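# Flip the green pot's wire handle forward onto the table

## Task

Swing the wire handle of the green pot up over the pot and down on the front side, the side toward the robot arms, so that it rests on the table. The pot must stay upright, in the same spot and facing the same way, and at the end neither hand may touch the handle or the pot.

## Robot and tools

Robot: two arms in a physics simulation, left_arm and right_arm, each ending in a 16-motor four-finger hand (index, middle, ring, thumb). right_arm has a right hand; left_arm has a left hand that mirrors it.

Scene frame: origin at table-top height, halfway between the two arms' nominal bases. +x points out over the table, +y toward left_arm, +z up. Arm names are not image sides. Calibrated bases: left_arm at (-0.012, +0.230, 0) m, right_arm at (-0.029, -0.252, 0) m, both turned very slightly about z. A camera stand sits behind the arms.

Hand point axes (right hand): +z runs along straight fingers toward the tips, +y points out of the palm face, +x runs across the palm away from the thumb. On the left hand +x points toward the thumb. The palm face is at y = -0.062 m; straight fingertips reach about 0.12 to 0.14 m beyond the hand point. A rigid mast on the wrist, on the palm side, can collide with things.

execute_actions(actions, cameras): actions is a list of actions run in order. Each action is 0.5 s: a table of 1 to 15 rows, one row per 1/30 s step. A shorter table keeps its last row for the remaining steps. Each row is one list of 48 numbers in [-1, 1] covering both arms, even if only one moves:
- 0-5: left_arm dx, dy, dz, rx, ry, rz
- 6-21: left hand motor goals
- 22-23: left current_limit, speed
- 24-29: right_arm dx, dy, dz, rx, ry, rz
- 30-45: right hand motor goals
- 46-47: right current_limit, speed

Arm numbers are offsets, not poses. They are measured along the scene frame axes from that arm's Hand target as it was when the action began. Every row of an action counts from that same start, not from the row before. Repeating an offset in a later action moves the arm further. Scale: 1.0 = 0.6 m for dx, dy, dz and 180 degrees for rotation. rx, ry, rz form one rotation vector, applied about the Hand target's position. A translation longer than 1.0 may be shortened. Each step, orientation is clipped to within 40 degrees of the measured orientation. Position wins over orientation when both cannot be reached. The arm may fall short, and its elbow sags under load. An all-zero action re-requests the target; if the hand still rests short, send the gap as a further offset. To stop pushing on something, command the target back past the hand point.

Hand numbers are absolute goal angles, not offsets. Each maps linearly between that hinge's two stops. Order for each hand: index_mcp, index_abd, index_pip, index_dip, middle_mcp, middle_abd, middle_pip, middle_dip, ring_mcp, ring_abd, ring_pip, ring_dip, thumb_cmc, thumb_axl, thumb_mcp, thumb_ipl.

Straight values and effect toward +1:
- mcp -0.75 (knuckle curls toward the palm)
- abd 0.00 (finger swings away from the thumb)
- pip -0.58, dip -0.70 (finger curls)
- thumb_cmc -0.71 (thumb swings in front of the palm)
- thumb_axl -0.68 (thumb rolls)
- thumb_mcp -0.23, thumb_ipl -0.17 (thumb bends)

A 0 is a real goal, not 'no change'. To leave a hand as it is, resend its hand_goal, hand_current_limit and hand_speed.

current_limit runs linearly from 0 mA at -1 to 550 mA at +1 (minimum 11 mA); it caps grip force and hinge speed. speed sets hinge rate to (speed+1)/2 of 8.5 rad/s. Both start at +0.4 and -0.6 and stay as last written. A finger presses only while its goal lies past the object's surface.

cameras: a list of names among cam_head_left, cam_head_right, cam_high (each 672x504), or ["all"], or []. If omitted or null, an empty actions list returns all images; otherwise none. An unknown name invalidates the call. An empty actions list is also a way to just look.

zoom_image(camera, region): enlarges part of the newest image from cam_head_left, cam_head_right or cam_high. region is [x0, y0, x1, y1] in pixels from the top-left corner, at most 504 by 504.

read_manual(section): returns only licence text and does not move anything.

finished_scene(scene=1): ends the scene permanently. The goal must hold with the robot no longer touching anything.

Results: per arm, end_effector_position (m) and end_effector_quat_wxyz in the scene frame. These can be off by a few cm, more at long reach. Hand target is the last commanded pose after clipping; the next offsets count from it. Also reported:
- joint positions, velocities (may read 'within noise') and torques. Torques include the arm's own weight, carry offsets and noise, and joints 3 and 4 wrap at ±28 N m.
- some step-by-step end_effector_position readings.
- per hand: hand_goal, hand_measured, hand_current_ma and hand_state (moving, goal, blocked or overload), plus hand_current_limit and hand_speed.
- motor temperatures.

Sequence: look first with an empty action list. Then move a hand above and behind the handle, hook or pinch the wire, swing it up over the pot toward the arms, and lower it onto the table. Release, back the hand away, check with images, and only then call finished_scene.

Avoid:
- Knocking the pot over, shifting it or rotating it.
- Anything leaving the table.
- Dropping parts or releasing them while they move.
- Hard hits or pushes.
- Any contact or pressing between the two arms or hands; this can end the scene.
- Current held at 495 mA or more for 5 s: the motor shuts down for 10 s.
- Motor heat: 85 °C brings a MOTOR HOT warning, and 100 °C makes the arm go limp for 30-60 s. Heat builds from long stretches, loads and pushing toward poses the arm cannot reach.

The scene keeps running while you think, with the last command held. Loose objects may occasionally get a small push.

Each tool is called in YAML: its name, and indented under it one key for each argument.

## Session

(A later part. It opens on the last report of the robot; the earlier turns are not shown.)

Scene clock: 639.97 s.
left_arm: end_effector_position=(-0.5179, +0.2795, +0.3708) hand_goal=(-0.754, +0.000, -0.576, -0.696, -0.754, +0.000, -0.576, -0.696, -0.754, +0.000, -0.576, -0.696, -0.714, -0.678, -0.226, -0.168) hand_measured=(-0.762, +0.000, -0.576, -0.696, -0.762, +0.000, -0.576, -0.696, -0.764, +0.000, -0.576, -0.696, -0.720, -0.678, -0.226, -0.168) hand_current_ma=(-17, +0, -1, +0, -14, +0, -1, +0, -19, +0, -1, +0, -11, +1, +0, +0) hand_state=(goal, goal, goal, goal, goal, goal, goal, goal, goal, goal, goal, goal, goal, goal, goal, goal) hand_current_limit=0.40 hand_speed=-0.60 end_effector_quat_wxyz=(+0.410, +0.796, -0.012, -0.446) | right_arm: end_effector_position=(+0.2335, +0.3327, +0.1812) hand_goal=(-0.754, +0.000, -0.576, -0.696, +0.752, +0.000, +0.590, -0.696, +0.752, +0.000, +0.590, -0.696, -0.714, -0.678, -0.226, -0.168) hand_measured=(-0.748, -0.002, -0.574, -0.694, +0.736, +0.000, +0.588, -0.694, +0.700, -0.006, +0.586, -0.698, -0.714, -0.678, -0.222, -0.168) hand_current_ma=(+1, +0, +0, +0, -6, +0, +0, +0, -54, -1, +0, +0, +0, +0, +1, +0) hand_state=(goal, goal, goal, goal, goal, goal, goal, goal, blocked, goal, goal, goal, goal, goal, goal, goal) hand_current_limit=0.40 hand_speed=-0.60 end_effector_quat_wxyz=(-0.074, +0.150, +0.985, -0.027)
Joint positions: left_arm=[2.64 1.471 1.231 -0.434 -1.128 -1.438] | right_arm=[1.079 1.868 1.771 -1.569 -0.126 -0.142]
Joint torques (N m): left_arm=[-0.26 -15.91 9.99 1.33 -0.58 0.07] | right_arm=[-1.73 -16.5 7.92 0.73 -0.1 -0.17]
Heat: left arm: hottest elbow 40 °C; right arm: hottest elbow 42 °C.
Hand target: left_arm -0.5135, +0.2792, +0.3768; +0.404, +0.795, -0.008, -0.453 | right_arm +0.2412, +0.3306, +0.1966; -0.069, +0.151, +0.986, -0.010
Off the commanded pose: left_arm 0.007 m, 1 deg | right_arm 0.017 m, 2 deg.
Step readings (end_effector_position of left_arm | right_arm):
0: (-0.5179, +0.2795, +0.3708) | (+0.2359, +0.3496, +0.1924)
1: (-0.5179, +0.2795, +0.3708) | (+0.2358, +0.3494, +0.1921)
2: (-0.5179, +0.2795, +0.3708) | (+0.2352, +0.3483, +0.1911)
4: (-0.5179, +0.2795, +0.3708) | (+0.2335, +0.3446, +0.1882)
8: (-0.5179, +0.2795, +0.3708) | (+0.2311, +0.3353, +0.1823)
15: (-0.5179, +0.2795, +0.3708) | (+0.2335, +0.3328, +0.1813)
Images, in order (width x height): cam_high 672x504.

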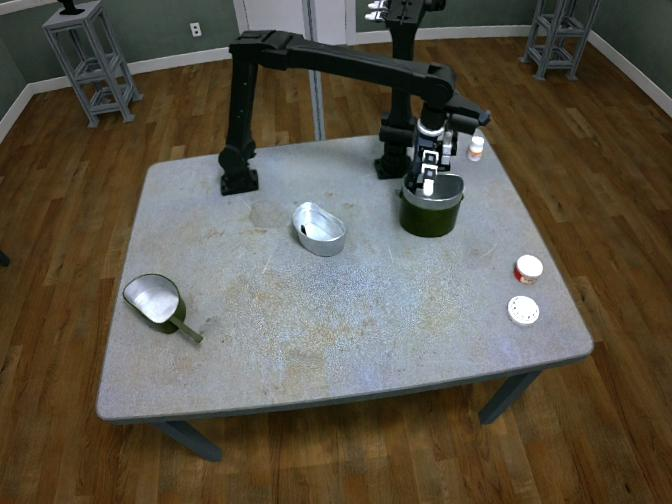

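execute_actions:
  actions:
    - [[0,0,0,0,0,0,-0.754,0,-0.576,-0.696,-0.754,0,-0.576,-0.696,-0.754,0,-0.576,-0.696,-0.714,-0.678,-0.226,-0.168,0.4,-0.6,-0.014,0.04,0.03,0,-0.04,0,-0.754,0,-0.576,-0.696,0.752,0,0.590,-0.696,0.752,0,0.590,-0.696,-0.714,-0.678,-0.226,-0.168,0.4,-0.6]]
  cameras: ["cam_high"]

zoom_image:
  camera: "cam_high"
  region: [370, 130, 480, 230]

Scene clock: 654.30 s.
left_arm: end_effector_position=(-0.5179, +0.2795, +0.3708) hand_goal=(-0.754, +0.000, -0.576, -0.696, -0.754, +0.000, -0.576, -0.696, -0.754, +0.000, -0.576, -0.696, -0.714, -0.678, -0.226, -0.168) hand_measured=(-0.762, +0.000, -0.576, -0.696, -0.762, +0.000, -0.576, -0.696, -0.764, +0.000, -0.576, -0.696, -0.720, -0.678, -0.226, -0.168) hand_current_ma=(-17, +0, -1, +0, -14, +0, -1, +0, -19, +0, -1, +0, -11, +1, +0, +0) hand_state=(goal, goal, goal, goal, goal, goal, goal, goal, goal, goal, goal, goal, goal, goal, goal, goal) hand_current_limit=0.40 hand_speed=-0.60 end_effector_quat_wxyz=(+0.410, +0.796, -0.012, -0.446) | right_arm: end_effector_position=(+0.2285, +0.3384, +0.1822) hand_goal=(-0.754, +0.000, -0.576, -0.696, +0.752, +0.000, +0.590, -0.696, +0.752, +0.000, +0.590, -0.696, -0.714, -0.678, -0.226, -0.168) hand_measured=(-0.748, -0.002, -0.574, -0.694, +0.736, +0.000, +0.588, -0.694, +0.700, -0.006, +0.586, -0.698, -0.714, -0.678, -0.222, -0.168) hand_current_ma=(+1, +0, +0, +0, -6, +0, +0, +0, -54, -1, +0, +0, +0, +0, +1, +0) hand_state=(goal, goal, goal, goal, goal, goal, goal, goal, blocked, goal, goal, goal, goal, goal, goal, goal) hand_current_limit=0.40 hand_speed=-0.60 end_effector_quat_wxyz=(-0.018, +0.149, +0.988, -0.037)
Joint positions: left_arm=[2.64 1.471 1.231 -0.434 -1.128 -1.438] | right_arm=[1.126 1.867 1.771 -1.554 -0.017 -0.094]
Joint torques (N m): left_arm=[-0.32 -15.97 9.99 1.33 -0.58 0.07] | right_arm=[-0.15 -16.03 11.64 0.85 0.06 0.04]
Heat: left arm: hottest elbow 40 °C; right arm: hottest elbow 41 °C.
Hand target: left_arm -0.5135, +0.2792, +0.3768; +0.404, +0.795, -0.008, -0.453 | right_arm +0.2328, +0.3546, +0.2148; -0.007, +0.152, +0.988, -0.001
Off the commanded pose: left_arm 0.007 m, 1 deg | right_arm 0.036 m, 4 deg.
Step readings (end_effector_position of left_arm | right_arm):
0: (-0.5179, +0.2795, +0.3708) | (+0.2335, +0.3327, +0.1815)
1: (-0.5179, +0.2795, +0.3708) | (+0.2339, +0.3326, +0.1815)
2: (-0.5179, +0.2795, +0.3708) | (+0.2362, +0.3320, +0.1814)
4: (-0.5179, +0.2795, +0.3708) | (+0.2400, +0.3318, +0.1816)
8: (-0.5179, +0.2795, +0.3708) | (+0.2393, +0.3337, +0.1821)
15: (-0.5179, +0.2795, +0.3708) | (+0.2278, +0.3387, +0.1822)
Images, in order (width x height): cam_high 672x504.

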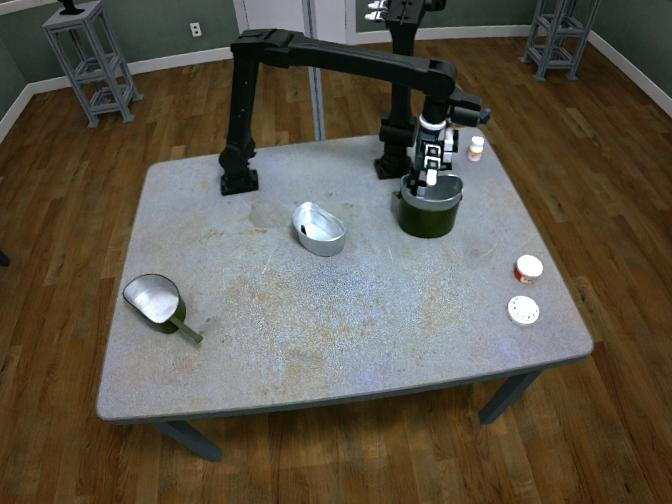

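Scaled by 4.582 from the camera's 672x504 image, which has a finer 960x720 frame.

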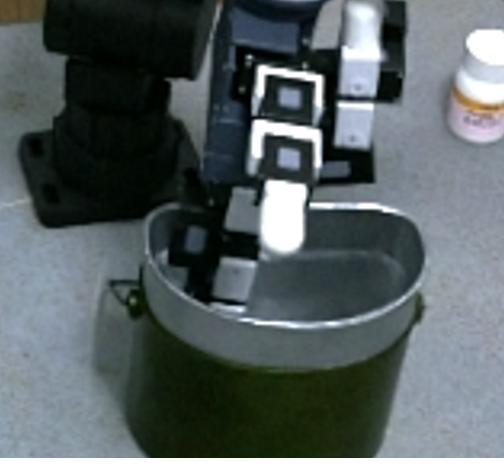

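execute_actions:
  actions:
    - [[0,0,0,0,0,0,-0.754,0,-0.576,-0.696,-0.754,0,-0.576,-0.696,-0.754,0,-0.576,-0.696,-0.714,-0.678,-0.226,-0.168,0.4,-0.6,-0.005,0.03,0.025,0,0,0,-0.754,0,-0.576,-0.696,0.752,0,0.590,-0.696,0.752,0,0.590,-0.696,-0.714,-0.678,-0.226,-0.168,0.4,-0.6]]
  cameras: ["cam_high"]

zoom_image:
  camera: "cam_high"
  region: [370, 130, 480, 230]

Scene clock: 661.63 s.
left_arm: end_effector_position=(-0.5179, +0.2795, +0.3708) hand_goal=(-0.754, +0.000, -0.576, -0.696, -0.754, +0.000, -0.576, -0.696, -0.754, +0.000, -0.576, -0.696, -0.714, -0.678, -0.226, -0.168) hand_measured=(-0.762, +0.000, -0.576, -0.696, -0.762, +0.000, -0.576, -0.696, -0.764, +0.000, -0.576, -0.696, -0.720, -0.678, -0.226, -0.168) hand_current_ma=(-17, +0, -1, +0, -14, +0, -1, +0, -19, +0, -1, +0, -11, +1, +0, +0) hand_state=(goal, goal, goal, goal, goal, goal, goal, goal, goal, goal, goal, goal, goal, goal, goal, goal) hand_current_limit=0.40 hand_speed=-0.60 end_effector_quat_wxyz=(+0.410, +0.796, -0.012, -0.446) | right_arm: end_effector_position=(+0.2313, +0.3595, +0.2093) hand_goal=(-0.754, +0.000, -0.576, -0.696, +0.752, +0.000, +0.590, -0.696, +0.752, +0.000, +0.590, -0.696, -0.714, -0.678, -0.226, -0.168) hand_measured=(-0.750, -0.002, -0.574, -0.694, +0.736, +0.000, +0.588, -0.694, +0.700, -0.006, +0.586, -0.698, -0.714, -0.678, -0.222, -0.168) hand_current_ma=(+1, +0, +0, +0, -6, +0, +0, +0, -54, -1, +0, +0, +0, +0, +1, +0) hand_state=(goal, goal, goal, goal, goal, goal, goal, goal, blocked, goal, goal, goal, goal, goal, goal, goal) hand_current_limit=0.40 hand_speed=-0.60 end_effector_quat_wxyz=(-0.013, +0.152, +0.988, -0.018)
Joint positions: left_arm=[2.64 1.471 1.231 -0.434 -1.128 -1.438] | right_arm=[1.136 1.894 1.874 -1.591 -0.017 -0.077]
Joint torques (N m): left_arm=[-0.26 -15.91 9.99 1.33 -0.58 0.07] | right_arm=[0.38 -14.74 12.15 0.01 0.08 0.04]
Heat: left arm: hottest elbow 40 °C; right arm: hottest elbow 42 °C.
Hand target: left_arm -0.5135, +0.2792, +0.3768; +0.404, +0.795, -0.008, -0.453 | right_arm +0.2297, +0.3727, +0.2298; -0.007, +0.151, +0.988, -0.001
Off the commanded pose: left_arm 0.007 m, 1 deg | right_arm 0.024 m, 2 deg.
Step readings (end_effector_position of left_arm | right_arm):
0: (-0.5179, +0.2795, +0.3708) | (+0.2285, +0.3384, +0.1822)
1: (-0.5179, +0.2795, +0.3708) | (+0.2286, +0.3385, +0.1824)
2: (-0.5179, +0.2795, +0.3708) | (+0.2290, +0.3392, +0.1837)
4: (-0.5179, +0.2795, +0.3708) | (+0.2300, +0.3429, +0.1887)
8: (-0.5179, +0.2795, +0.3708) | (+0.2327, +0.3534, +0.2071)
15: (-0.5179, +0.2795, +0.3708) | (+0.2320, +0.3587, +0.2193)
Images, in order (width x height): cam_high 672x504.

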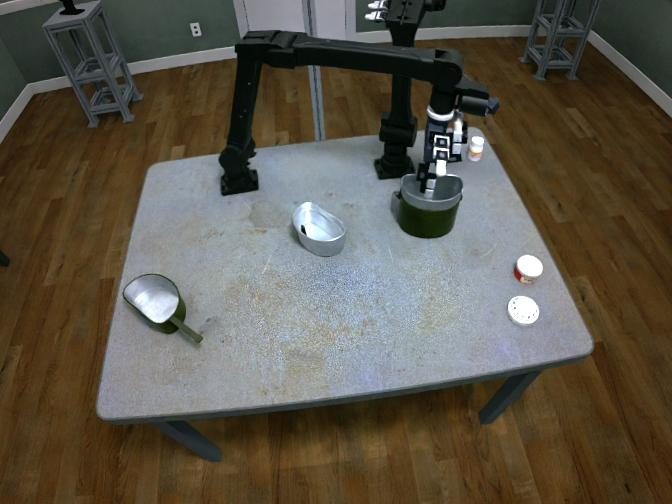

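Scaled by 4.582 from the camera's 672x504 image, which has a finer 960x720 frame.

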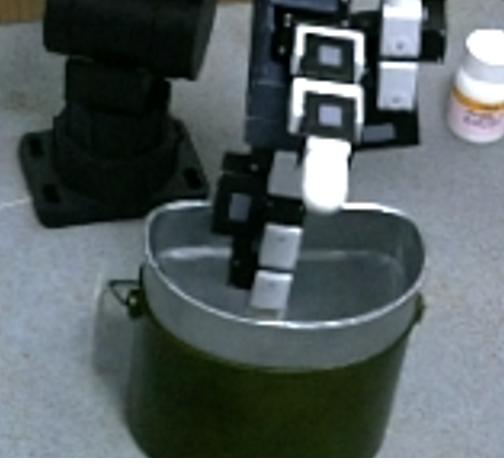

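execute_actions:
  actions:
    - [[0,0,0,0,0,0,-0.754,0,-0.576,-0.696,-0.754,0,-0.576,-0.696,-0.754,0,-0.576,-0.696,-0.714,-0.678,-0.226,-0.168,0.4,-0.6,0.006,0.05,0,0,0,0,-0.754,0,-0.576,-0.696,0.752,0,0.590,-0.696,0.752,0,0.590,-0.696,-0.714,-0.678,-0.226,-0.168,0.4,-0.6]]
    - [[0,0,0,0,0,0,-0.754,0,-0.576,-0.696,-0.754,0,-0.576,-0.696,-0.754,0,-0.576,-0.696,-0.714,-0.678,-0.226,-0.168,0.4,-0.6,0.006,0.05,0,0,0,0,-0.754,0,-0.576,-0.696,0.752,0,0.590,-0.696,0.752,0,0.590,-0.696,-0.714,-0.678,-0.226,-0.168,0.4,-0.6]]
  cameras: ["cam_high"]

zoom_image:
  camera: "cam_high"
  region: [370, 130, 480, 230]

Scene clock: 667.07 s.
left_arm: end_effector_position=(-0.5179, +0.2795, +0.3708) hand_goal=(-0.754, +0.000, -0.576, -0.696, -0.754, +0.000, -0.576, -0.696, -0.754, +0.000, -0.576, -0.696, -0.714, -0.678, -0.226, -0.168) hand_measured=(-0.762, +0.000, -0.576, -0.696, -0.762, +0.000, -0.576, -0.696, -0.764, +0.000, -0.576, -0.696, -0.720, -0.678, -0.226, -0.168) hand_current_ma=(-17, +0, -1, +0, -14, +0, -1, +0, -19, +0, -1, +0, -11, +1, +0, +0) hand_state=(goal, goal, goal, goal, goal, goal, goal, goal, goal, goal, goal, goal, goal, goal, goal, goal) hand_current_limit=0.40 hand_speed=-0.60 end_effector_quat_wxyz=(+0.410, +0.796, -0.012, -0.446) | right_arm: end_effector_position=(+0.2399, +0.4206, +0.2096) hand_goal=(-0.754, +0.000, -0.576, -0.696, +0.752, +0.000, +0.590, -0.696, +0.752, +0.000, +0.590, -0.696, -0.714, -0.678, -0.226, -0.168) hand_measured=(-0.752, -0.002, -0.574, -0.694, +0.736, +0.000, +0.588, -0.694, +0.700, -0.006, +0.586, -0.698, -0.714, -0.678, -0.222, -0.168) hand_current_ma=(+0, +0, +0, +0, -6, +0, +0, +0, -54, -1, +0, +0, +0, +0, +1, +0) hand_state=(goal, goal, goal, goal, goal, goal, goal, goal, blocked, goal, goal, goal, goal, goal, goal, goal) hand_current_limit=0.40 hand_speed=-0.60 end_effector_quat_wxyz=(-0.011, +0.152, +0.988, -0.015)
Joint positions: left_arm=[2.64 1.471 1.231 -0.434 -1.128 -1.438] | right_arm=[1.16 2.082 2.167 -1.69 -0.016 -0.054]
Joint torques (N m): left_arm=[-0.26 -15.97 9.99 1.33 -0.58 0.07] | right_arm=[0.32 -16.85 12.21 0.02 0.07 0.03]
Heat: left arm: hottest elbow 40 °C; right arm: hottest elbow 42 °C.
Hand target: left_arm -0.5135, +0.2792, +0.3768; +0.404, +0.795, -0.008, -0.453 | right_arm +0.2369, +0.4326, +0.2298; -0.007, +0.152, +0.988, -0.001
Off the commanded pose: left_arm 0.007 m, 1 deg | right_arm 0.024 m, 2 deg.
joint sent to its limit (right arm) — joint 4 (wrist pitch), lower limit. The joint targets still meet the commanded pose.
Step readings (end_effector_position of left_arm | right_arm):
0: (-0.5179, +0.2795, +0.3708) | (+0.2314, +0.3595, +0.2093)
1: (-0.5179, +0.2795, +0.3708) | (+0.2315, +0.3597, +0.2095)
2: (-0.5179, +0.2795, +0.3708) | (+0.2316, +0.3605, +0.2100)
4: (-0.5179, +0.2795, +0.3708) | (+0.2333, +0.3681, +0.2133)
8: (-0.5179, +0.2795, +0.3708) | (+0.2370, +0.3844, +0.2167)
15: (-0.5179, +0.2795, +0.3708) | (+0.2349, +0.3891, +0.2075)
16: (-0.5179, +0.2795, +0.3708) | (+0.2347, +0.3894, +0.2070)
17: (-0.5179, +0.2795, +0.3708) | (+0.2350, +0.3905, +0.2070)
19: (-0.5179, +0.2795, +0.3708) | (+0.2365, +0.3990, +0.2105)
23: (-0.5179, +0.2795, +0.3708) | (+0.2411, +0.4148, +0.2155)
30: (-0.5179, +0.2795, +0.3708) | (+0.2403, +0.4197, +0.2091)
Images, in order (width x height): cam_high 672x504.

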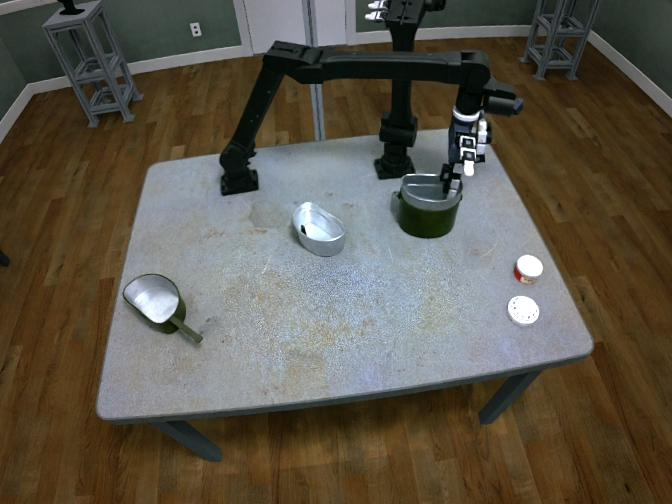

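Scaled by 4.582 from the camera's 672x504 image, which has a finer 960x720 frame.

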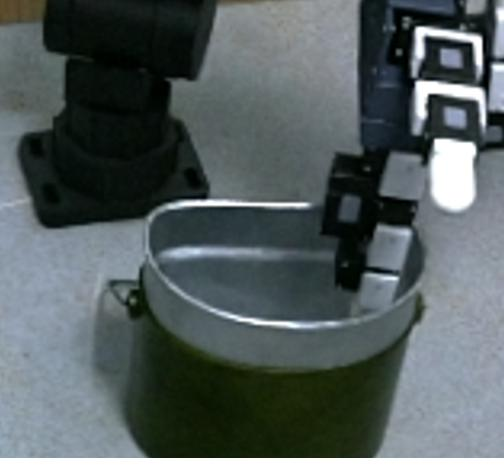

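execute_actions:
  actions:
    - [[0,0,0,0,0,0,-0.754,0,-0.576,-0.696,-0.754,0,-0.576,-0.696,-0.754,0,-0.576,-0.696,-0.714,-0.678,-0.226,-0.168,0.4,-0.6,-0.012,0.028,0,0,0,0,-0.754,0,-0.576,-0.696,0.752,0,0.590,-0.696,0.752,0,0.590,-0.696,-0.714,-0.678,-0.226,-0.168,0.4,-0.6]]
  cameras: ["cam_high"]

zoom_image:
  camera: "cam_high"
  region: [370, 130, 480, 230]

Scene clock: 671.93 s.
left_arm: end_effector_position=(-0.5179, +0.2795, +0.3708) hand_goal=(-0.754, +0.000, -0.576, -0.696, -0.754, +0.000, -0.576, -0.696, -0.754, +0.000, -0.576, -0.696, -0.714, -0.678, -0.226, -0.168) hand_measured=(-0.762, +0.000, -0.576, -0.696, -0.762, +0.000, -0.576, -0.696, -0.764, +0.000, -0.576, -0.696, -0.720, -0.678, -0.226, -0.168) hand_current_ma=(-17, +0, -1, +0, -14, +0, -1, +0, -19, +0, -1, +0, -11, +1, +0, +0) hand_state=(goal, goal, goal, goal, goal, goal, goal, goal, goal, goal, goal, goal, goal, goal, goal, goal) hand_current_limit=0.40 hand_speed=-0.60 end_effector_quat_wxyz=(+0.410, +0.796, -0.012, -0.446) | right_arm: end_effector_position=(+0.2340, +0.4361, +0.2113) hand_goal=(-0.754, +0.000, -0.576, -0.696, +0.752, +0.000, +0.590, -0.696, +0.752, +0.000, +0.590, -0.696, -0.714, -0.678, -0.226, -0.168) hand_measured=(-0.756, -0.002, -0.576, -0.694, +0.736, +0.000, +0.588, -0.694, +0.700, -0.006, +0.586, -0.698, -0.714, -0.678, -0.222, -0.168) hand_current_ma=(+0, +0, +0, +0, -6, +0, +0, +0, -54, -1, +0, +0, +0, +0, +1, +0) hand_state=(goal, goal, goal, goal, goal, goal, goal, goal, blocked, goal, goal, goal, goal, goal, goal, goal) hand_current_limit=0.40 hand_speed=-0.60 end_effector_quat_wxyz=(-0.008, +0.153, +0.988, -0.006)
Joint positions: left_arm=[2.64 1.471 1.231 -0.434 -1.128 -1.438] | right_arm=[1.177 2.112 2.217 -1.691 -0.014 -0.035]
Joint torques (N m): left_arm=[-0.26 -15.97 9.99 1.33 -0.58 0.07] | right_arm=[0.5 -16.91 12.31 0.17 0.03 0.03]
Heat: left arm: hottest elbow 40 °C; right arm: hottest elbow 43 °C.
Hand target: left_arm -0.5135, +0.2792, +0.3768; +0.404, +0.795, -0.008, -0.453 | right_arm +0.2298, +0.4494, +0.2299; -0.007, +0.152, +0.988, -0.001
Off the commanded pose: left_arm 0.007 m, 1 deg | right_arm 0.023 m, 1 deg.
joint sent to its limit (right arm) — joint 4 (wrist pitch), lower limit. The joint targets still meet the commanded pose.
Step readings (end_effector_position of left_arm | right_arm):
0: (-0.5179, +0.2795, +0.3708) | (+0.2399, +0.4206, +0.2096)
1: (-0.5179, +0.2795, +0.3708) | (+0.2400, +0.4207, +0.2097)
2: (-0.5179, +0.2795, +0.3708) | (+0.2395, +0.4215, +0.2100)
4: (-0.5179, +0.2795, +0.3708) | (+0.2397, +0.4250, +0.2117)
8: (-0.5179, +0.2795, +0.3708) | (+0.2374, +0.4324, +0.2138)
15: (-0.5179, +0.2795, +0.3708) | (+0.2341, +0.4359, +0.2112)
Images, in order (width x height): cam_high 672x504.

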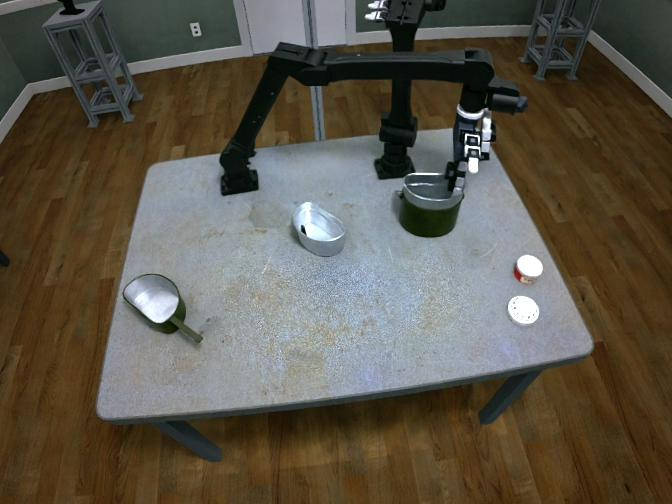

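Scaled by 4.582 from the camera's 672x504 image, which has a finer 960x720 frame.

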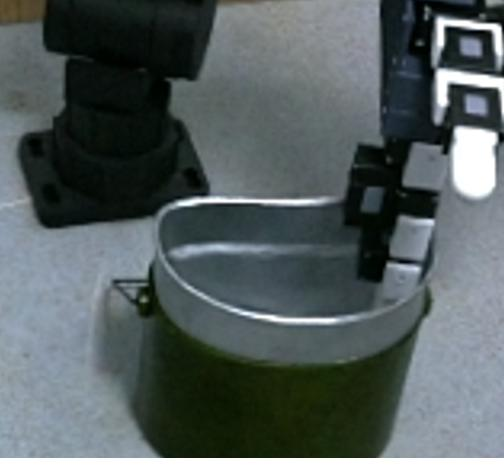

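zoom_image:
  camera: "cam_high"
  region: [390, 165, 480, 235]

Scaled by 5.600 from the camera's 672x504 image, which has a finer 960x720 frame.

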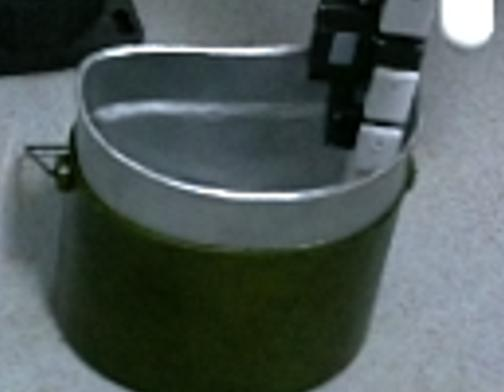

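execute_actions:
  actions:
    - [[0,0,0,0,0,0,-0.754,0,-0.576,-0.696,-0.754,0,-0.576,-0.696,-0.754,0,-0.576,-0.696,-0.714,-0.678,-0.226,-0.168,0.4,-0.6,0.04,-0.004,0,0,0,0,-0.754,0,-0.576,-0.696,0.752,0,0.590,-0.696,0.752,0,0.590,-0.696,-0.714,-0.678,-0.226,-0.168,0.4,-0.6]]
  cameras: ["cam_high"]

zoom_image:
  camera: "cam_high"
  region: [390, 165, 480, 235]

Scene clock: 678.70 s.
left_arm: end_effector_position=(-0.5179, +0.2795, +0.3708) hand_goal=(-0.754, +0.000, -0.576, -0.696, -0.754, +0.000, -0.576, -0.696, -0.754, +0.000, -0.576, -0.696, -0.714, -0.678, -0.226, -0.168) hand_measured=(-0.762, +0.000, -0.576, -0.696, -0.762, +0.000, -0.576, -0.696, -0.764, +0.000, -0.576, -0.696, -0.720, -0.678, -0.226, -0.168) hand_current_ma=(-17, +0, -1, +0, -14, +0, -1, +0, -19, +0, -1, +0, -11, +1, +0, +0) hand_state=(goal, goal, goal, goal, goal, goal, goal, goal, goal, goal, goal, goal, goal, goal, goal, goal) hand_current_limit=0.40 hand_speed=-0.60 end_effector_quat_wxyz=(+0.410, +0.796, -0.012, -0.446) | right_arm: end_effector_position=(+0.2427, +0.4392, +0.2111) hand_goal=(-0.754, +0.000, -0.576, -0.696, +0.752, +0.000, +0.590, -0.696, +0.752, +0.000, +0.590, -0.696, -0.714, -0.678, -0.226, -0.168) hand_measured=(-0.756, -0.002, -0.576, -0.694, +0.736, +0.000, +0.588, -0.694, +0.700, -0.006, +0.586, -0.698, -0.714, -0.678, -0.222, -0.168) hand_current_ma=(+0, +0, +0, +0, -6, +0, +0, +0, -54, -1, +0, +0, +0, +0, +1, +0) hand_state=(goal, goal, goal, goal, goal, goal, goal, goal, blocked, goal, goal, goal, goal, goal, goal, goal) hand_current_limit=0.40 hand_speed=-0.60 end_effector_quat_wxyz=(-0.008, +0.152, +0.988, -0.003)
Joint positions: left_arm=[2.64 1.471 1.231 -0.434 -1.128 -1.438] | right_arm=[1.166 2.127 2.241 -1.693 -0.014 -0.047]
Joint torques (N m): left_arm=[-0.26 -15.97 9.99 1.33 -0.58 0.07] | right_arm=[-1.38 -17.03 12.27 0.25 0.05 -0.17]
Heat: left arm: hottest elbow 40 °C; right arm: hottest elbow 44 °C.
Hand target: left_arm -0.5135, +0.2792, +0.3768; +0.404, +0.795, -0.008, -0.453 | right_arm +0.2538, +0.4470, +0.2297; -0.007, +0.152, +0.988, -0.001
Off the commanded pose: left_arm 0.007 m, 1 deg | right_arm 0.023 m, 0 deg.
joint sent to its limit (right arm) — joint 4 (wrist pitch), lower limit. The joint targets still meet the commanded pose.
Step readings (end_effector_position of left_arm | right_arm):
0: (-0.5179, +0.2795, +0.3708) | (+0.2342, +0.4364, +0.2118)
1: (-0.5179, +0.2795, +0.3708) | (+0.2342, +0.4364, +0.2118)
2: (-0.5179, +0.2795, +0.3708) | (+0.2342, +0.4366, +0.2120)
4: (-0.5179, +0.2795, +0.3708) | (+0.2346, +0.4377, +0.2121)
8: (-0.5179, +0.2795, +0.3708) | (+0.2375, +0.4396, +0.2116)
15: (-0.5179, +0.2795, +0.3708) | (+0.2412, +0.4395, +0.2108)
Images, in order (width x height): cam_high 672x504.

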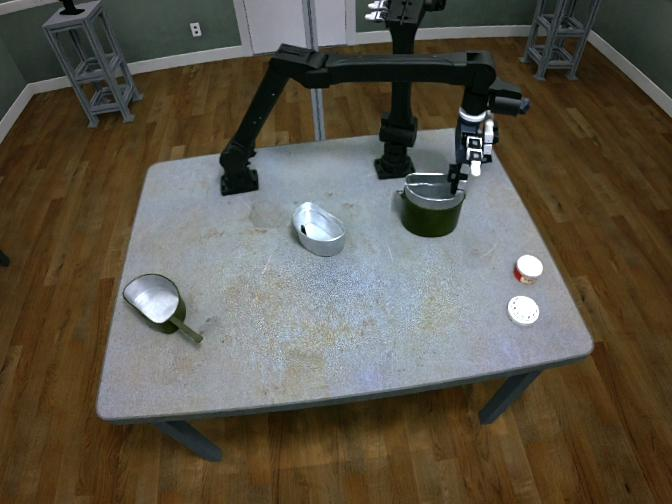

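Scaled by 5.600 from the camera's 672x504 image, which has a finer 960x720 frame.

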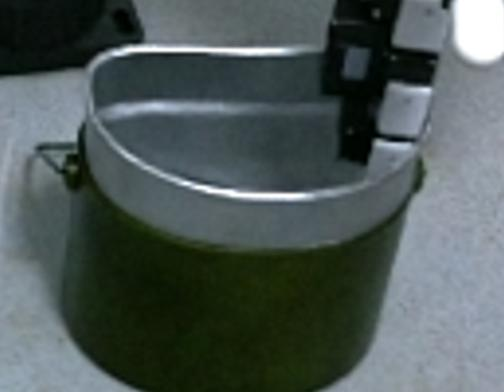

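execute_actions:
  actions:
    - [[0,0,0,0,0,0,-0.754,0,-0.576,-0.696,-0.754,0,-0.576,-0.696,-0.754,0,-0.576,-0.696,-0.714,-0.678,-0.226,-0.168,0.4,-0.6,0.02,-0.006,0,0,0,0,-0.754,0,-0.576,-0.696,0.752,0,0.590,-0.696,0.752,0,0.590,-0.696,-0.714,-0.678,-0.226,-0.168,0.4,-0.6]]
  cameras: ["cam_high"]

zoom_image:
  camera: "cam_high"
  region: [390, 165, 480, 235]

Scene clock: 683.70 s.
left_arm: end_effector_position=(-0.5179, +0.2795, +0.3708) hand_goal=(-0.754, +0.000, -0.576, -0.696, -0.754, +0.000, -0.576, -0.696, -0.754, +0.000, -0.576, -0.696, -0.714, -0.678, -0.226, -0.168) hand_measured=(-0.762, +0.000, -0.576, -0.696, -0.762, +0.000, -0.576, -0.696, -0.764, +0.000, -0.576, -0.696, -0.720, -0.678, -0.226, -0.168) hand_current_ma=(-17, +0, -1, +0, -14, +0, -1, +0, -19, +0, -1, +0, -11, +1, +0, +0) hand_state=(goal, goal, goal, goal, goal, goal, goal, goal, goal, goal, goal, goal, goal, goal, goal, goal) hand_current_limit=0.40 hand_speed=-0.60 end_effector_quat_wxyz=(+0.410, +0.796, -0.012, -0.446) | right_arm: end_effector_position=(+0.2541, +0.4350, +0.2103) hand_goal=(-0.754, +0.000, -0.576, -0.696, +0.752, +0.000, +0.590, -0.696, +0.752, +0.000, +0.590, -0.696, -0.714, -0.678, -0.226, -0.168) hand_measured=(-0.756, +0.000, -0.576, -0.694, +0.736, +0.000, +0.588, -0.694, +0.700, -0.006, +0.586, -0.698, -0.714, -0.678, -0.222, -0.168) hand_current_ma=(+0, +0, +0, +0, -6, +0, +0, +0, -54, -1, +0, +0, +0, +0, +1, +0) hand_state=(goal, goal, goal, goal, goal, goal, goal, goal, blocked, goal, goal, goal, goal, goal, goal, goal) hand_current_limit=0.40 hand_speed=-0.60 end_effector_quat_wxyz=(-0.008, +0.152, +0.988, -0.003)
Joint positions: left_arm=[2.64 1.471 1.231 -0.434 -1.128 -1.438] | right_arm=[1.148 2.128 2.241 -1.693 -0.014 -0.065]
Joint torques (N m): left_arm=[-0.32 -15.97 9.98 1.33 -0.58 0.07] | right_arm=[-1.49 -17.03 12.56 0.24 0.05 -0.17]
Heat: left arm: hottest elbow 40 °C; right arm: hottest elbow 45 °C.
Hand target: left_arm -0.5135, +0.2792, +0.3768; +0.404, +0.795, -0.008, -0.453 | right_arm +0.2658, +0.4434, +0.2299; -0.007, +0.152, +0.988, -0.001
Off the commanded pose: left_arm 0.007 m, 1 deg | right_arm 0.024 m, 0 deg.
joint sent to its limit (right arm) — joint 4 (wrist pitch), lower limit. The joint targets still meet the commanded pose.
Step readings (end_effector_position of left_arm | right_arm):
0: (-0.5179, +0.2795, +0.3708) | (+0.2427, +0.4392, +0.2111)
1: (-0.5179, +0.2795, +0.3708) | (+0.2427, +0.4392, +0.2111)
2: (-0.5179, +0.2795, +0.3708) | (+0.2431, +0.4391, +0.2111)
4: (-0.5179, +0.2795, +0.3708) | (+0.2445, +0.4386, +0.2111)
8: (-0.5179, +0.2795, +0.3708) | (+0.2480, +0.4373, +0.2111)
15: (-0.5179, +0.2795, +0.3708) | (+0.2534, +0.4353, +0.2103)
Images, in order (width x height): cam_high 672x504.

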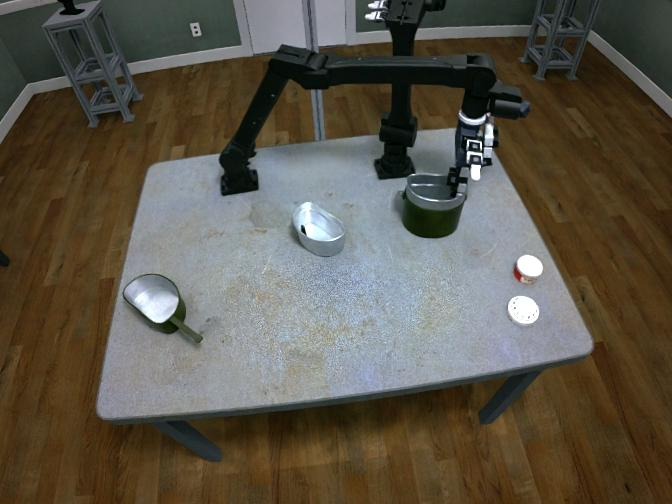

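Scaled by 5.600 from the camera's 672x504 image, which has a finer 960x720 frame.

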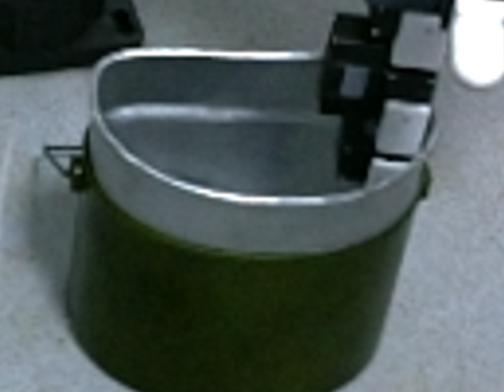

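execute_actions:
  actions:
    - [[0,0,0,0,0,0,-0.754,0,-0.576,-0.696,-0.754,0,-0.576,-0.696,-0.754,0,-0.576,-0.696,-0.714,-0.678,-0.226,-0.168,0.4,-0.6,0.014,-0.002,0,0,0,0,-0.754,0,-0.576,-0.696,0.752,0,0.590,-0.696,0.752,0,0.590,-0.696,-0.714,-0.678,-0.226,-0.168,0.4,-0.6]]
  cameras: ["cam_high"]

zoom_image:
  camera: "cam_high"
  region: [390, 165, 480, 235]

Scene clock: 687.03 s.
left_arm: end_effector_position=(-0.5179, +0.2795, +0.3708) hand_goal=(-0.754, +0.000, -0.576, -0.696, -0.754, +0.000, -0.576, -0.696, -0.754, +0.000, -0.576, -0.696, -0.714, -0.678, -0.226, -0.168) hand_measured=(-0.762, +0.000, -0.576, -0.696, -0.762, +0.000, -0.576, -0.696, -0.764, +0.000, -0.576, -0.696, -0.720, -0.678, -0.226, -0.168) hand_current_ma=(-17, +0, -1, +0, -14, +0, -1, +0, -19, +0, -1, +0, -11, +1, +0, +0) hand_state=(goal, goal, goal, goal, goal, goal, goal, goal, goal, goal, goal, goal, goal, goal, goal, goal) hand_current_limit=0.40 hand_speed=-0.60 end_effector_quat_wxyz=(+0.410, +0.796, -0.012, -0.446) | right_arm: end_effector_position=(+0.2613, +0.4351, +0.2111) hand_goal=(-0.754, +0.000, -0.576, -0.696, +0.752, +0.000, +0.590, -0.696, +0.752, +0.000, +0.590, -0.696, -0.714, -0.678, -0.226, -0.168) hand_measured=(-0.756, +0.000, -0.576, -0.694, +0.736, +0.000, +0.588, -0.694, +0.700, -0.006, +0.586, -0.698, -0.714, -0.678, -0.222, -0.168) hand_current_ma=(+0, +0, +0, +0, -6, +0, +0, +0, -54, -1, +0, +0, +0, +0, +1, +0) hand_state=(goal, goal, goal, goal, goal, goal, goal, goal, blocked, goal, goal, goal, goal, goal, goal, goal) hand_current_limit=0.40 hand_speed=-0.60 end_effector_quat_wxyz=(-0.007, +0.151, +0.988, -0.001)
Joint positions: left_arm=[2.64 1.471 1.231 -0.434 -1.128 -1.438] | right_arm=[1.137 2.134 2.252 -1.693 -0.014 -0.077]
Joint torques (N m): left_arm=[-0.32 -15.97 9.99 1.33 -0.58 0.07] | right_arm=[-1.55 -17.08 12.41 0.24 0.05 -0.18]
Heat: left arm: hottest elbow 40 °C; right arm: hottest elbow 45 °C.
Hand target: left_arm -0.5135, +0.2792, +0.3768; +0.404, +0.795, -0.008, -0.453 | right_arm +0.2740, +0.4423, +0.2299; -0.007, +0.151, +0.988, -0.001
Off the commanded pose: left_arm 0.007 m, 1 deg | right_arm 0.024 m, 0 deg.
joint sent to its limit (right arm) — joint 4 (wrist pitch), lower limit. The joint targets still meet the commanded pose.
Step readings (end_effector_position of left_arm | right_arm):
0: (-0.5179, +0.2795, +0.3708) | (+0.2541, +0.4351, +0.2103)
1: (-0.5179, +0.2795, +0.3708) | (+0.2541, +0.4351, +0.2103)
2: (-0.5179, +0.2795, +0.3708) | (+0.2544, +0.4352, +0.2105)
4: (-0.5179, +0.2795, +0.3708) | (+0.2558, +0.4354, +0.2107)
8: (-0.5179, +0.2795, +0.3708) | (+0.2580, +0.4359, +0.2106)
15: (-0.5179, +0.2795, +0.3708) | (+0.2613, +0.4350, +0.2109)
Images, in order (width x height): cam_high 672x504.

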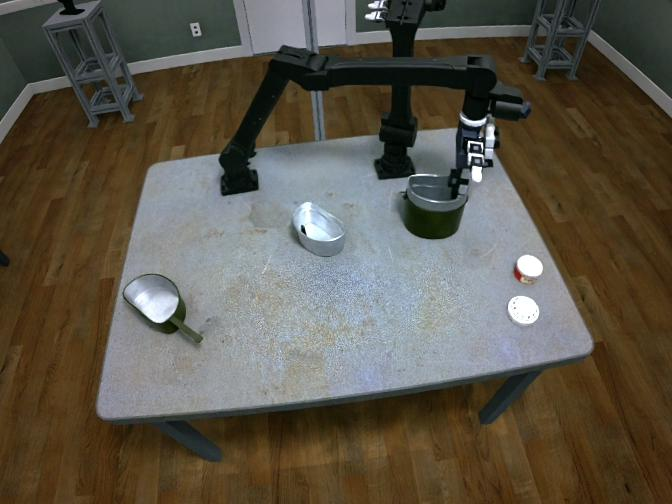

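Scaled by 5.600 from the camera's 672x504 image, which has a finer 960x720 frame.

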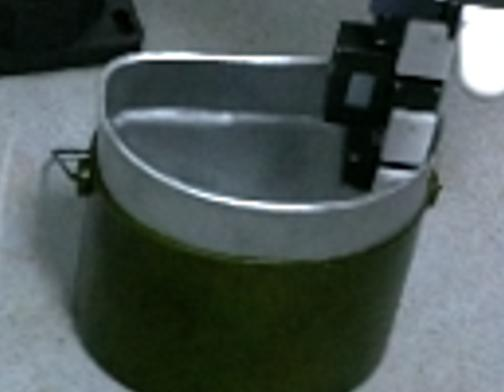

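execute_actions:
  actions:
    - [[0,0,0,0,0,0,-0.754,0,-0.576,-0.696,-0.754,0,-0.576,-0.696,-0.754,0,-0.576,-0.696,-0.714,-0.678,-0.226,-0.168,0.4,-0.6,-0.01,-0.087,-0.015,0,0.04,0,-0.754,0,-0.576,-0.696,0.752,0,0.590,-0.696,0.752,0,0.590,-0.696,-0.714,-0.678,-0.226,-0.168,0.4,-0.6]]
    - [[0,0,0,0,0,0,-0.754,0,-0.576,-0.696,-0.754,0,-0.576,-0.696,-0.754,0,-0.576,-0.696,-0.714,-0.678,-0.226,-0.168,0.4,-0.6,-0.04,-0.08,-0.02,0,0,0,-0.754,0,-0.576,-0.696,0.752,0,0.590,-0.696,0.752,0,0.590,-0.696,-0.714,-0.678,-0.226,-0.168,0.4,-0.6]]
  cameras: ["cam_high"]

zoom_image:
  camera: "cam_high"
  region: [390, 165, 480, 235]

Scene clock: 695.93 s.
left_arm: end_effector_position=(-0.5179, +0.2795, +0.3708) hand_goal=(-0.754, +0.000, -0.576, -0.696, -0.754, +0.000, -0.576, -0.696, -0.754, +0.000, -0.576, -0.696, -0.714, -0.678, -0.226, -0.168) hand_measured=(-0.762, +0.000, -0.576, -0.696, -0.762, +0.000, -0.576, -0.696, -0.764, +0.000, -0.576, -0.696, -0.720, -0.678, -0.226, -0.168) hand_current_ma=(-17, +0, -1, +0, -14, +0, -1, +0, -19, +0, -1, +0, -11, +1, +0, +0) hand_state=(goal, goal, goal, goal, goal, goal, goal, goal, goal, goal, goal, goal, goal, goal, goal, goal) hand_current_limit=0.40 hand_speed=-0.60 end_effector_quat_wxyz=(+0.410, +0.796, -0.012, -0.446) | right_arm: end_effector_position=(+0.2445, +0.3392, +0.1970) hand_goal=(-0.754, +0.000, -0.576, -0.696, +0.752, +0.000, +0.590, -0.696, +0.752, +0.000, +0.590, -0.696, -0.714, -0.678, -0.226, -0.168) hand_measured=(-0.750, +0.000, -0.576, -0.694, +0.736, +0.000, +0.588, -0.694, +0.700, -0.006, +0.586, -0.698, -0.714, -0.678, -0.222, -0.168) hand_current_ma=(+1, +0, +0, +0, -6, +0, +0, +0, -54, -1, +0, +0, +0, +0, +1, +0) hand_state=(goal, goal, goal, goal, goal, goal, goal, goal, blocked, goal, goal, goal, goal, goal, goal, goal) hand_current_limit=0.40 hand_speed=-0.60 end_effector_quat_wxyz=(-0.073, +0.157, +0.985, -0.025)
Joint positions: left_arm=[2.64 1.471 1.231 -0.434 -1.128 -1.438] | right_arm=[1.069 1.892 1.847 -1.617 -0.125 -0.138]
Joint torques (N m): left_arm=[-0.32 -15.97 9.99 1.33 -0.58 0.07] | right_arm=[-0.5 -16.21 8.09 0.81 -0.16 -0.17]
Heat: left arm: hottest elbow 40 °C; right arm: hottest elbow 45 °C.
Hand target: left_arm -0.5135, +0.2792, +0.3768; +0.404, +0.795, -0.008, -0.453 | right_arm +0.2441, +0.3421, +0.2086; -0.069, +0.151, +0.986, -0.010
Off the commanded pose: left_arm 0.007 m, 1 deg | right_arm 0.012 m, 2 deg.
Step readings (end_effector_position of left_arm | right_arm):
0: (-0.5179, +0.2795, +0.3708) | (+0.2613, +0.4351, +0.2111)
1: (-0.5179, +0.2795, +0.3708) | (+0.2611, +0.4352, +0.2111)
2: (-0.5179, +0.2795, +0.3708) | (+0.2590, +0.4357, +0.2102)
4: (-0.5179, +0.2795, +0.3708) | (+0.2537, +0.4309, +0.2067)
8: (-0.5179, +0.2795, +0.3708) | (+0.2559, +0.4098, +0.1981)
15: (-0.5179, +0.2795, +0.3708) | (+0.2720, +0.3932, +0.2029)
16: (-0.5179, +0.2795, +0.3708) | (+0.2717, +0.3923, +0.2030)
17: (-0.5179, +0.2795, +0.3708) | (+0.2698, +0.3889, +0.2016)
19: (-0.5179, +0.2795, +0.3708) | (+0.2624, +0.3748, +0.1950)
23: (-0.5179, +0.2795, +0.3708) | (+0.2479, +0.3455, +0.1856)
30: (-0.5179, +0.2795, +0.3708) | (+0.2450, +0.3401, +0.1971)
Images, in order (width x height): cam_high 672x504.

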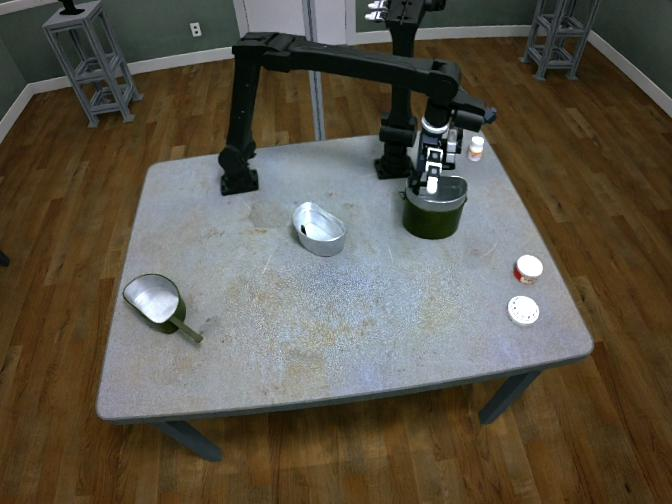

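Scaled by 5.600 from the camera's 672x504 image, which has a finer 960x720 frame.

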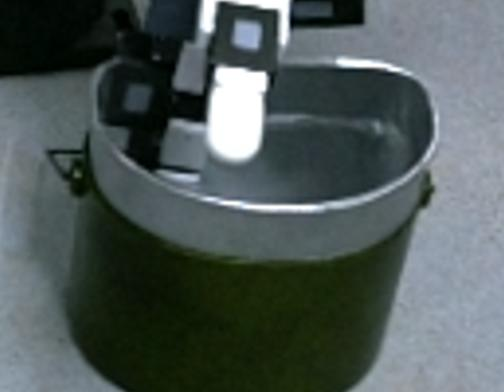

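execute_actions:
  actions:
    - [[0,0,0,0,0,0,-0.754,0,-0.576,-0.696,-0.754,0,-0.576,-0.696,-0.754,0,-0.576,-0.696,-0.714,-0.678,-0.226,-0.168,0.4,-0.6,-0.045,0.006,-0.004,0,0,0,-0.754,0,-0.576,-0.696,0.752,0,0.590,-0.696,0.752,0,0.590,-0.696,-0.714,-0.678,-0.226,-0.168,0.4,-0.6]]
  cameras: ["cam_high"]

zoom_image:
  camera: "cam_high"
  region: [390, 165, 480, 235]

Scene clock: 699.40 s.
left_arm: end_effector_position=(-0.5179, +0.2795, +0.3708) hand_goal=(-0.754, +0.000, -0.576, -0.696, -0.754, +0.000, -0.576, -0.696, -0.754, +0.000, -0.576, -0.696, -0.714, -0.678, -0.226, -0.168) hand_measured=(-0.762, +0.000, -0.576, -0.696, -0.762, +0.000, -0.576, -0.696, -0.764, +0.000, -0.576, -0.696, -0.720, -0.678, -0.226, -0.168) hand_current_ma=(-17, +0, -1, +0, -14, +0, -1, +0, -19, +0, -1, +0, -11, +1, +0, +0) hand_state=(goal, goal, goal, goal, goal, goal, goal, goal, goal, goal, goal, goal, goal, goal, goal, goal) hand_current_limit=0.40 hand_speed=-0.60 end_effector_quat_wxyz=(+0.410, +0.796, -0.012, -0.446) | right_arm: end_effector_position=(+0.2189, +0.3428, +0.1929) hand_goal=(-0.754, +0.000, -0.576, -0.696, +0.752, +0.000, +0.590, -0.696, +0.752, +0.000, +0.590, -0.696, -0.714, -0.678, -0.226, -0.168) hand_measured=(-0.754, -0.002, -0.576, -0.694, +0.736, +0.000, +0.588, -0.694, +0.700, -0.006, +0.586, -0.698, -0.714, -0.678, -0.222, -0.168) hand_current_ma=(+0, +0, +0, +0, -6, +0, +0, +0, -54, -1, +0, +0, +0, +0, +1, +0) hand_state=(goal, goal, goal, goal, goal, goal, goal, goal, blocked, goal, goal, goal, goal, goal, goal, goal) hand_current_limit=0.40 hand_speed=-0.60 end_effector_quat_wxyz=(-0.074, +0.149, +0.986, -0.026)
Joint positions: left_arm=[2.64 1.471 1.231 -0.434 -1.128 -1.438] | right_arm=[1.109 1.871 1.806 -1.594 -0.129 -0.114]
Joint torques (N m): left_arm=[-0.32 -15.97 9.99 1.35 -0.58 0.07] | right_arm=[-0.26 -16.21 8.03 0.85 -0.13 0.02]
Heat: left arm: hottest elbow 40 °C; right arm: hottest elbow 45 °C.
Hand target: left_arm -0.5135, +0.2792, +0.3768; +0.404, +0.795, -0.008, -0.453 | right_arm +0.2172, +0.3456, +0.2063; -0.069, +0.151, +0.986, -0.010
Off the commanded pose: left_arm 0.007 m, 1 deg | right_arm 0.014 m, 2 deg.
Step readings (end_effector_position of left_arm | right_arm):
0: (-0.5179, +0.2795, +0.3708) | (+0.2445, +0.3392, +0.1970)
1: (-0.5179, +0.2795, +0.3708) | (+0.2445, +0.3391, +0.1968)
2: (-0.5179, +0.2795, +0.3708) | (+0.2442, +0.3391, +0.1962)
4: (-0.5179, +0.2795, +0.3708) | (+0.2421, +0.3382, +0.1943)
8: (-0.5179, +0.2795, +0.3708) | (+0.2321, +0.3386, +0.1946)
15: (-0.5179, +0.2795, +0.3708) | (+0.2186, +0.3429, +0.1929)
Images, in order (width x height): cam_high 672x504.

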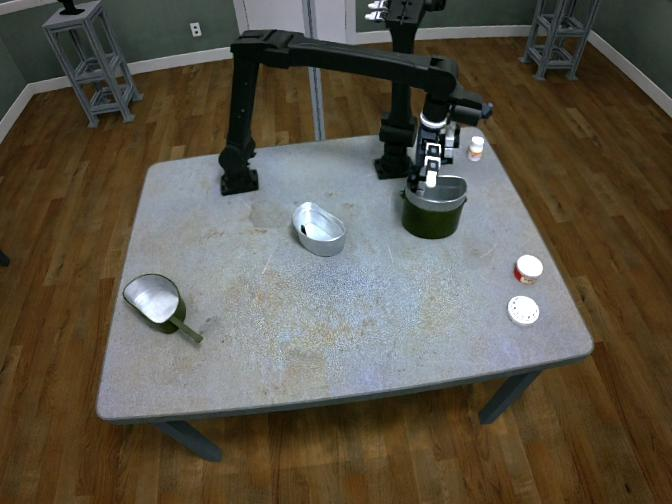

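Scaled by 5.600 from the camera's 672x504 image, which has a finer 960x720 frame.

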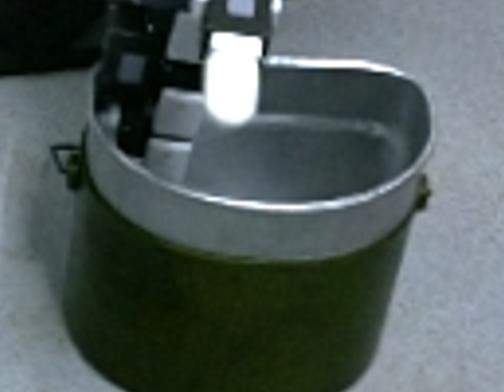

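execute_actions:
  actions:
    - [[0,0,0,0,0,0,-0.754,0,-0.576,-0.696,-0.754,0,-0.576,-0.696,-0.754,0,-0.576,-0.696,-0.714,-0.678,-0.226,-0.168,0.4,-0.6,-0.02,0,0,0,0,0,-0.754,0,-0.576,-0.696,0.752,0,0.590,-0.696,0.752,0,0.590,-0.696,-0.714,-0.678,-0.226,-0.168,0.4,-0.6]]
  cameras: ["cam_high"]

zoom_image:
  camera: "cam_high"
  region: [390, 165, 480, 235]

Scene clock: 702.80 s.
left_arm: end_effector_position=(-0.5179, +0.2795, +0.3708) hand_goal=(-0.754, +0.000, -0.576, -0.696, -0.754, +0.000, -0.576, -0.696, -0.754, +0.000, -0.576, -0.696, -0.714, -0.678, -0.226, -0.168) hand_measured=(-0.762, +0.000, -0.576, -0.696, -0.762, +0.000, -0.576, -0.696, -0.764, +0.000, -0.576, -0.696, -0.720, -0.678, -0.226, -0.168) hand_current_ma=(-17, +0, -1, +0, -14, +0, -1, +0, -19, +0, -1, +0, -11, +1, +0, +0) hand_state=(goal, goal, goal, goal, goal, goal, goal, goal, goal, goal, goal, goal, goal, goal, goal, goal) hand_current_limit=0.40 hand_speed=-0.60 end_effector_quat_wxyz=(+0.410, +0.796, -0.012, -0.446) | right_arm: end_effector_position=(+0.2125, +0.3418, +0.1928) hand_goal=(-0.754, +0.000, -0.576, -0.696, +0.752, +0.000, +0.590, -0.696, +0.752, +0.000, +0.590, -0.696, -0.714, -0.678, -0.226, -0.168) hand_measured=(-0.750, -0.002, -0.576, -0.694, +0.736, +0.000, +0.588, -0.694, +0.700, -0.006, +0.586, -0.698, -0.714, -0.678, -0.222, -0.168) hand_current_ma=(+0, +0, +0, +0, -6, +0, +0, +0, -54, -1, +0, +0, +0, +0, +1, +0) hand_state=(goal, goal, goal, goal, goal, goal, goal, goal, blocked, goal, goal, goal, goal, goal, goal, goal) hand_current_limit=0.40 hand_speed=-0.60 end_effector_quat_wxyz=(-0.073, +0.153, +0.985, -0.025)
Joint positions: left_arm=[2.64 1.471 1.231 -0.434 -1.128 -1.438] | right_arm=[1.12 1.859 1.789 -1.584 -0.129 -0.096]
Joint torques (N m): left_arm=[-0.26 -15.97 9.99 1.35 -0.58 0.07] | right_arm=[0.67 -16.32 7.87 0.85 -0.17 0.03]
Heat: left arm: hottest elbow 40 °C; right arm: hottest elbow 44 °C.
Hand target: left_arm -0.5135, +0.2792, +0.3768; +0.404, +0.795, -0.008, -0.453 | right_arm +0.2051, +0.3457, +0.2063; -0.069, +0.151, +0.986, -0.010
Off the commanded pose: left_arm 0.007 m, 1 deg | right_arm 0.016 m, 2 deg.
Step readings (end_effector_position of left_arm | right_arm):
0: (-0.5179, +0.2795, +0.3708) | (+0.2190, +0.3428, +0.1929)
1: (-0.5179, +0.2795, +0.3708) | (+0.2190, +0.3428, +0.1929)
2: (-0.5179, +0.2795, +0.3708) | (+0.2191, +0.3427, +0.1926)
4: (-0.5179, +0.2795, +0.3708) | (+0.2177, +0.3426, +0.1922)
8: (-0.5179, +0.2795, +0.3708) | (+0.2157, +0.3414, +0.1934)
15: (-0.5179, +0.2795, +0.3708) | (+0.2124, +0.3419, +0.1929)
Images, in order (width x height): cam_high 672x504.

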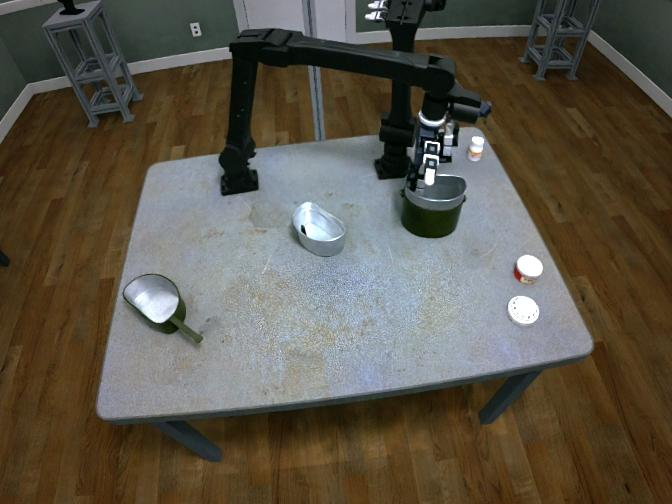

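Scaled by 5.600 from the camera's 672x504 image, which has a finer 960x720 frame.

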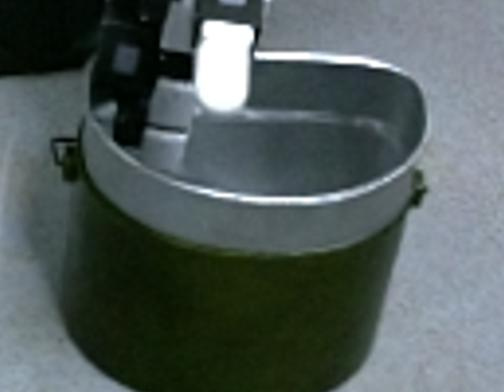

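execute_actions:
  actions:
    - [[0,0,0,0,0,0,-0.754,0,-0.576,-0.696,-0.754,0,-0.576,-0.696,-0.754,0,-0.576,-0.696,-0.714,-0.678,-0.226,-0.168,0.4,-0.6,0.033,0.012,0.03,0,0,0,-0.754,0,-0.576,-0.696,0.752,0,0.590,-0.696,0.752,0,0.590,-0.696,-0.714,-0.678,-0.226,-0.168,0.4,-0.6]]
  cameras: ["cam_high"]

zoom_image:
  camera: "cam_high"
  region: [390, 165, 480, 235]

Scene clock: 706.70 s.
left_arm: end_effector_position=(-0.5179, +0.2795, +0.3708) hand_goal=(-0.754, +0.000, -0.576, -0.696, -0.754, +0.000, -0.576, -0.696, -0.754, +0.000, -0.576, -0.696, -0.714, -0.678, -0.226, -0.168) hand_measured=(-0.762, +0.000, -0.576, -0.696, -0.762, +0.000, -0.576, -0.696, -0.764, +0.000, -0.576, -0.696, -0.720, -0.678, -0.226, -0.168) hand_current_ma=(-17, +0, -1, +0, -14, +0, -1, +0, -19, +0, -1, +0, -11, +1, +0, +0) hand_state=(goal, goal, goal, goal, goal, goal, goal, goal, goal, goal, goal, goal, goal, goal, goal, goal) hand_current_limit=0.40 hand_speed=-0.60 end_effector_quat_wxyz=(+0.410, +0.796, -0.012, -0.446) | right_arm: end_effector_position=(+0.2132, +0.3440, +0.2061) hand_goal=(-0.754, +0.000, -0.576, -0.696, +0.752, +0.000, +0.590, -0.696, +0.752, +0.000, +0.590, -0.696, -0.714, -0.678, -0.226, -0.168) hand_measured=(-0.748, -0.002, -0.576, -0.694, +0.736, +0.000, +0.588, -0.694, +0.700, -0.006, +0.586, -0.698, -0.714, -0.678, -0.222, -0.168) hand_current_ma=(+1, +0, +0, +0, -6, +0, +0, +0, -54, -1, +0, +0, +0, +0, +1, +0) hand_state=(goal, goal, goal, goal, goal, goal, goal, goal, blocked, goal, goal, goal, goal, goal, goal, goal) hand_current_limit=0.40 hand_speed=-0.60 end_effector_quat_wxyz=(-0.073, +0.152, +0.985, -0.027)
Joint positions: left_arm=[2.64 1.471 1.231 -0.434 -1.128 -1.438] | right_arm=[1.12 1.867 1.835 -1.628 -0.129 -0.098]
Joint torques (N m): left_arm=[-0.26 -15.97 9.98 1.33 -0.58 0.07] | right_arm=[-1.49 -14.1 12.01 -0.09 -0.1 -0.18]
Heat: left arm: hottest elbow 40 °C; right arm: hottest elbow 44 °C.
Hand target: left_arm -0.5135, +0.2792, +0.3768; +0.404, +0.795, -0.008, -0.453 | right_arm +0.2249, +0.3529, +0.2244; -0.069, +0.151, +0.986, -0.010
Off the commanded pose: left_arm 0.007 m, 1 deg | right_arm 0.023 m, 2 deg.
Step readings (end_effector_position of left_arm | right_arm):
0: (-0.5179, +0.2795, +0.3708) | (+0.2125, +0.3418, +0.1928)
1: (-0.5179, +0.2795, +0.3708) | (+0.2125, +0.3418, +0.1928)
2: (-0.5179, +0.2795, +0.3708) | (+0.2125, +0.3417, +0.1928)
4: (-0.5179, +0.2795, +0.3708) | (+0.2121, +0.3408, +0.1937)
8: (-0.5179, +0.2795, +0.3708) | (+0.2121, +0.3411, +0.1995)
15: (-0.5179, +0.2795, +0.3708) | (+0.2133, +0.3442, +0.2092)
Images, in order (width x height): cam_high 672x504.

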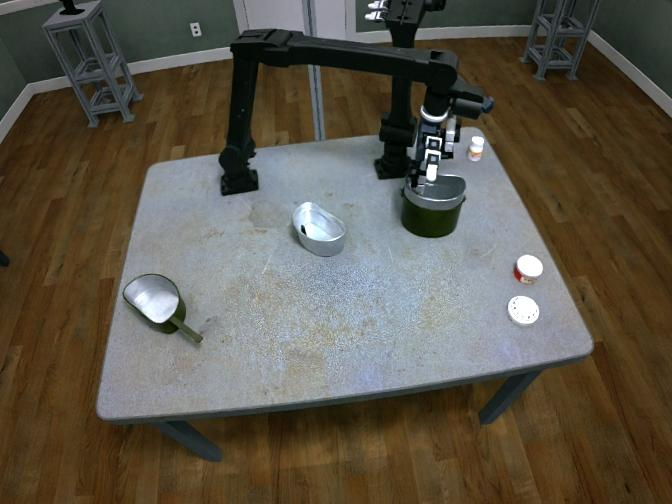

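Scaled by 5.600 from the camera's 672x504 image, which has a finer 960x720 frame.

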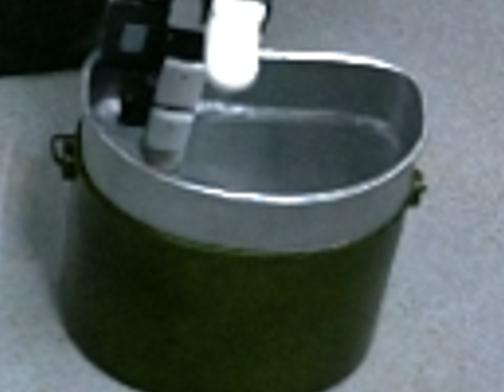

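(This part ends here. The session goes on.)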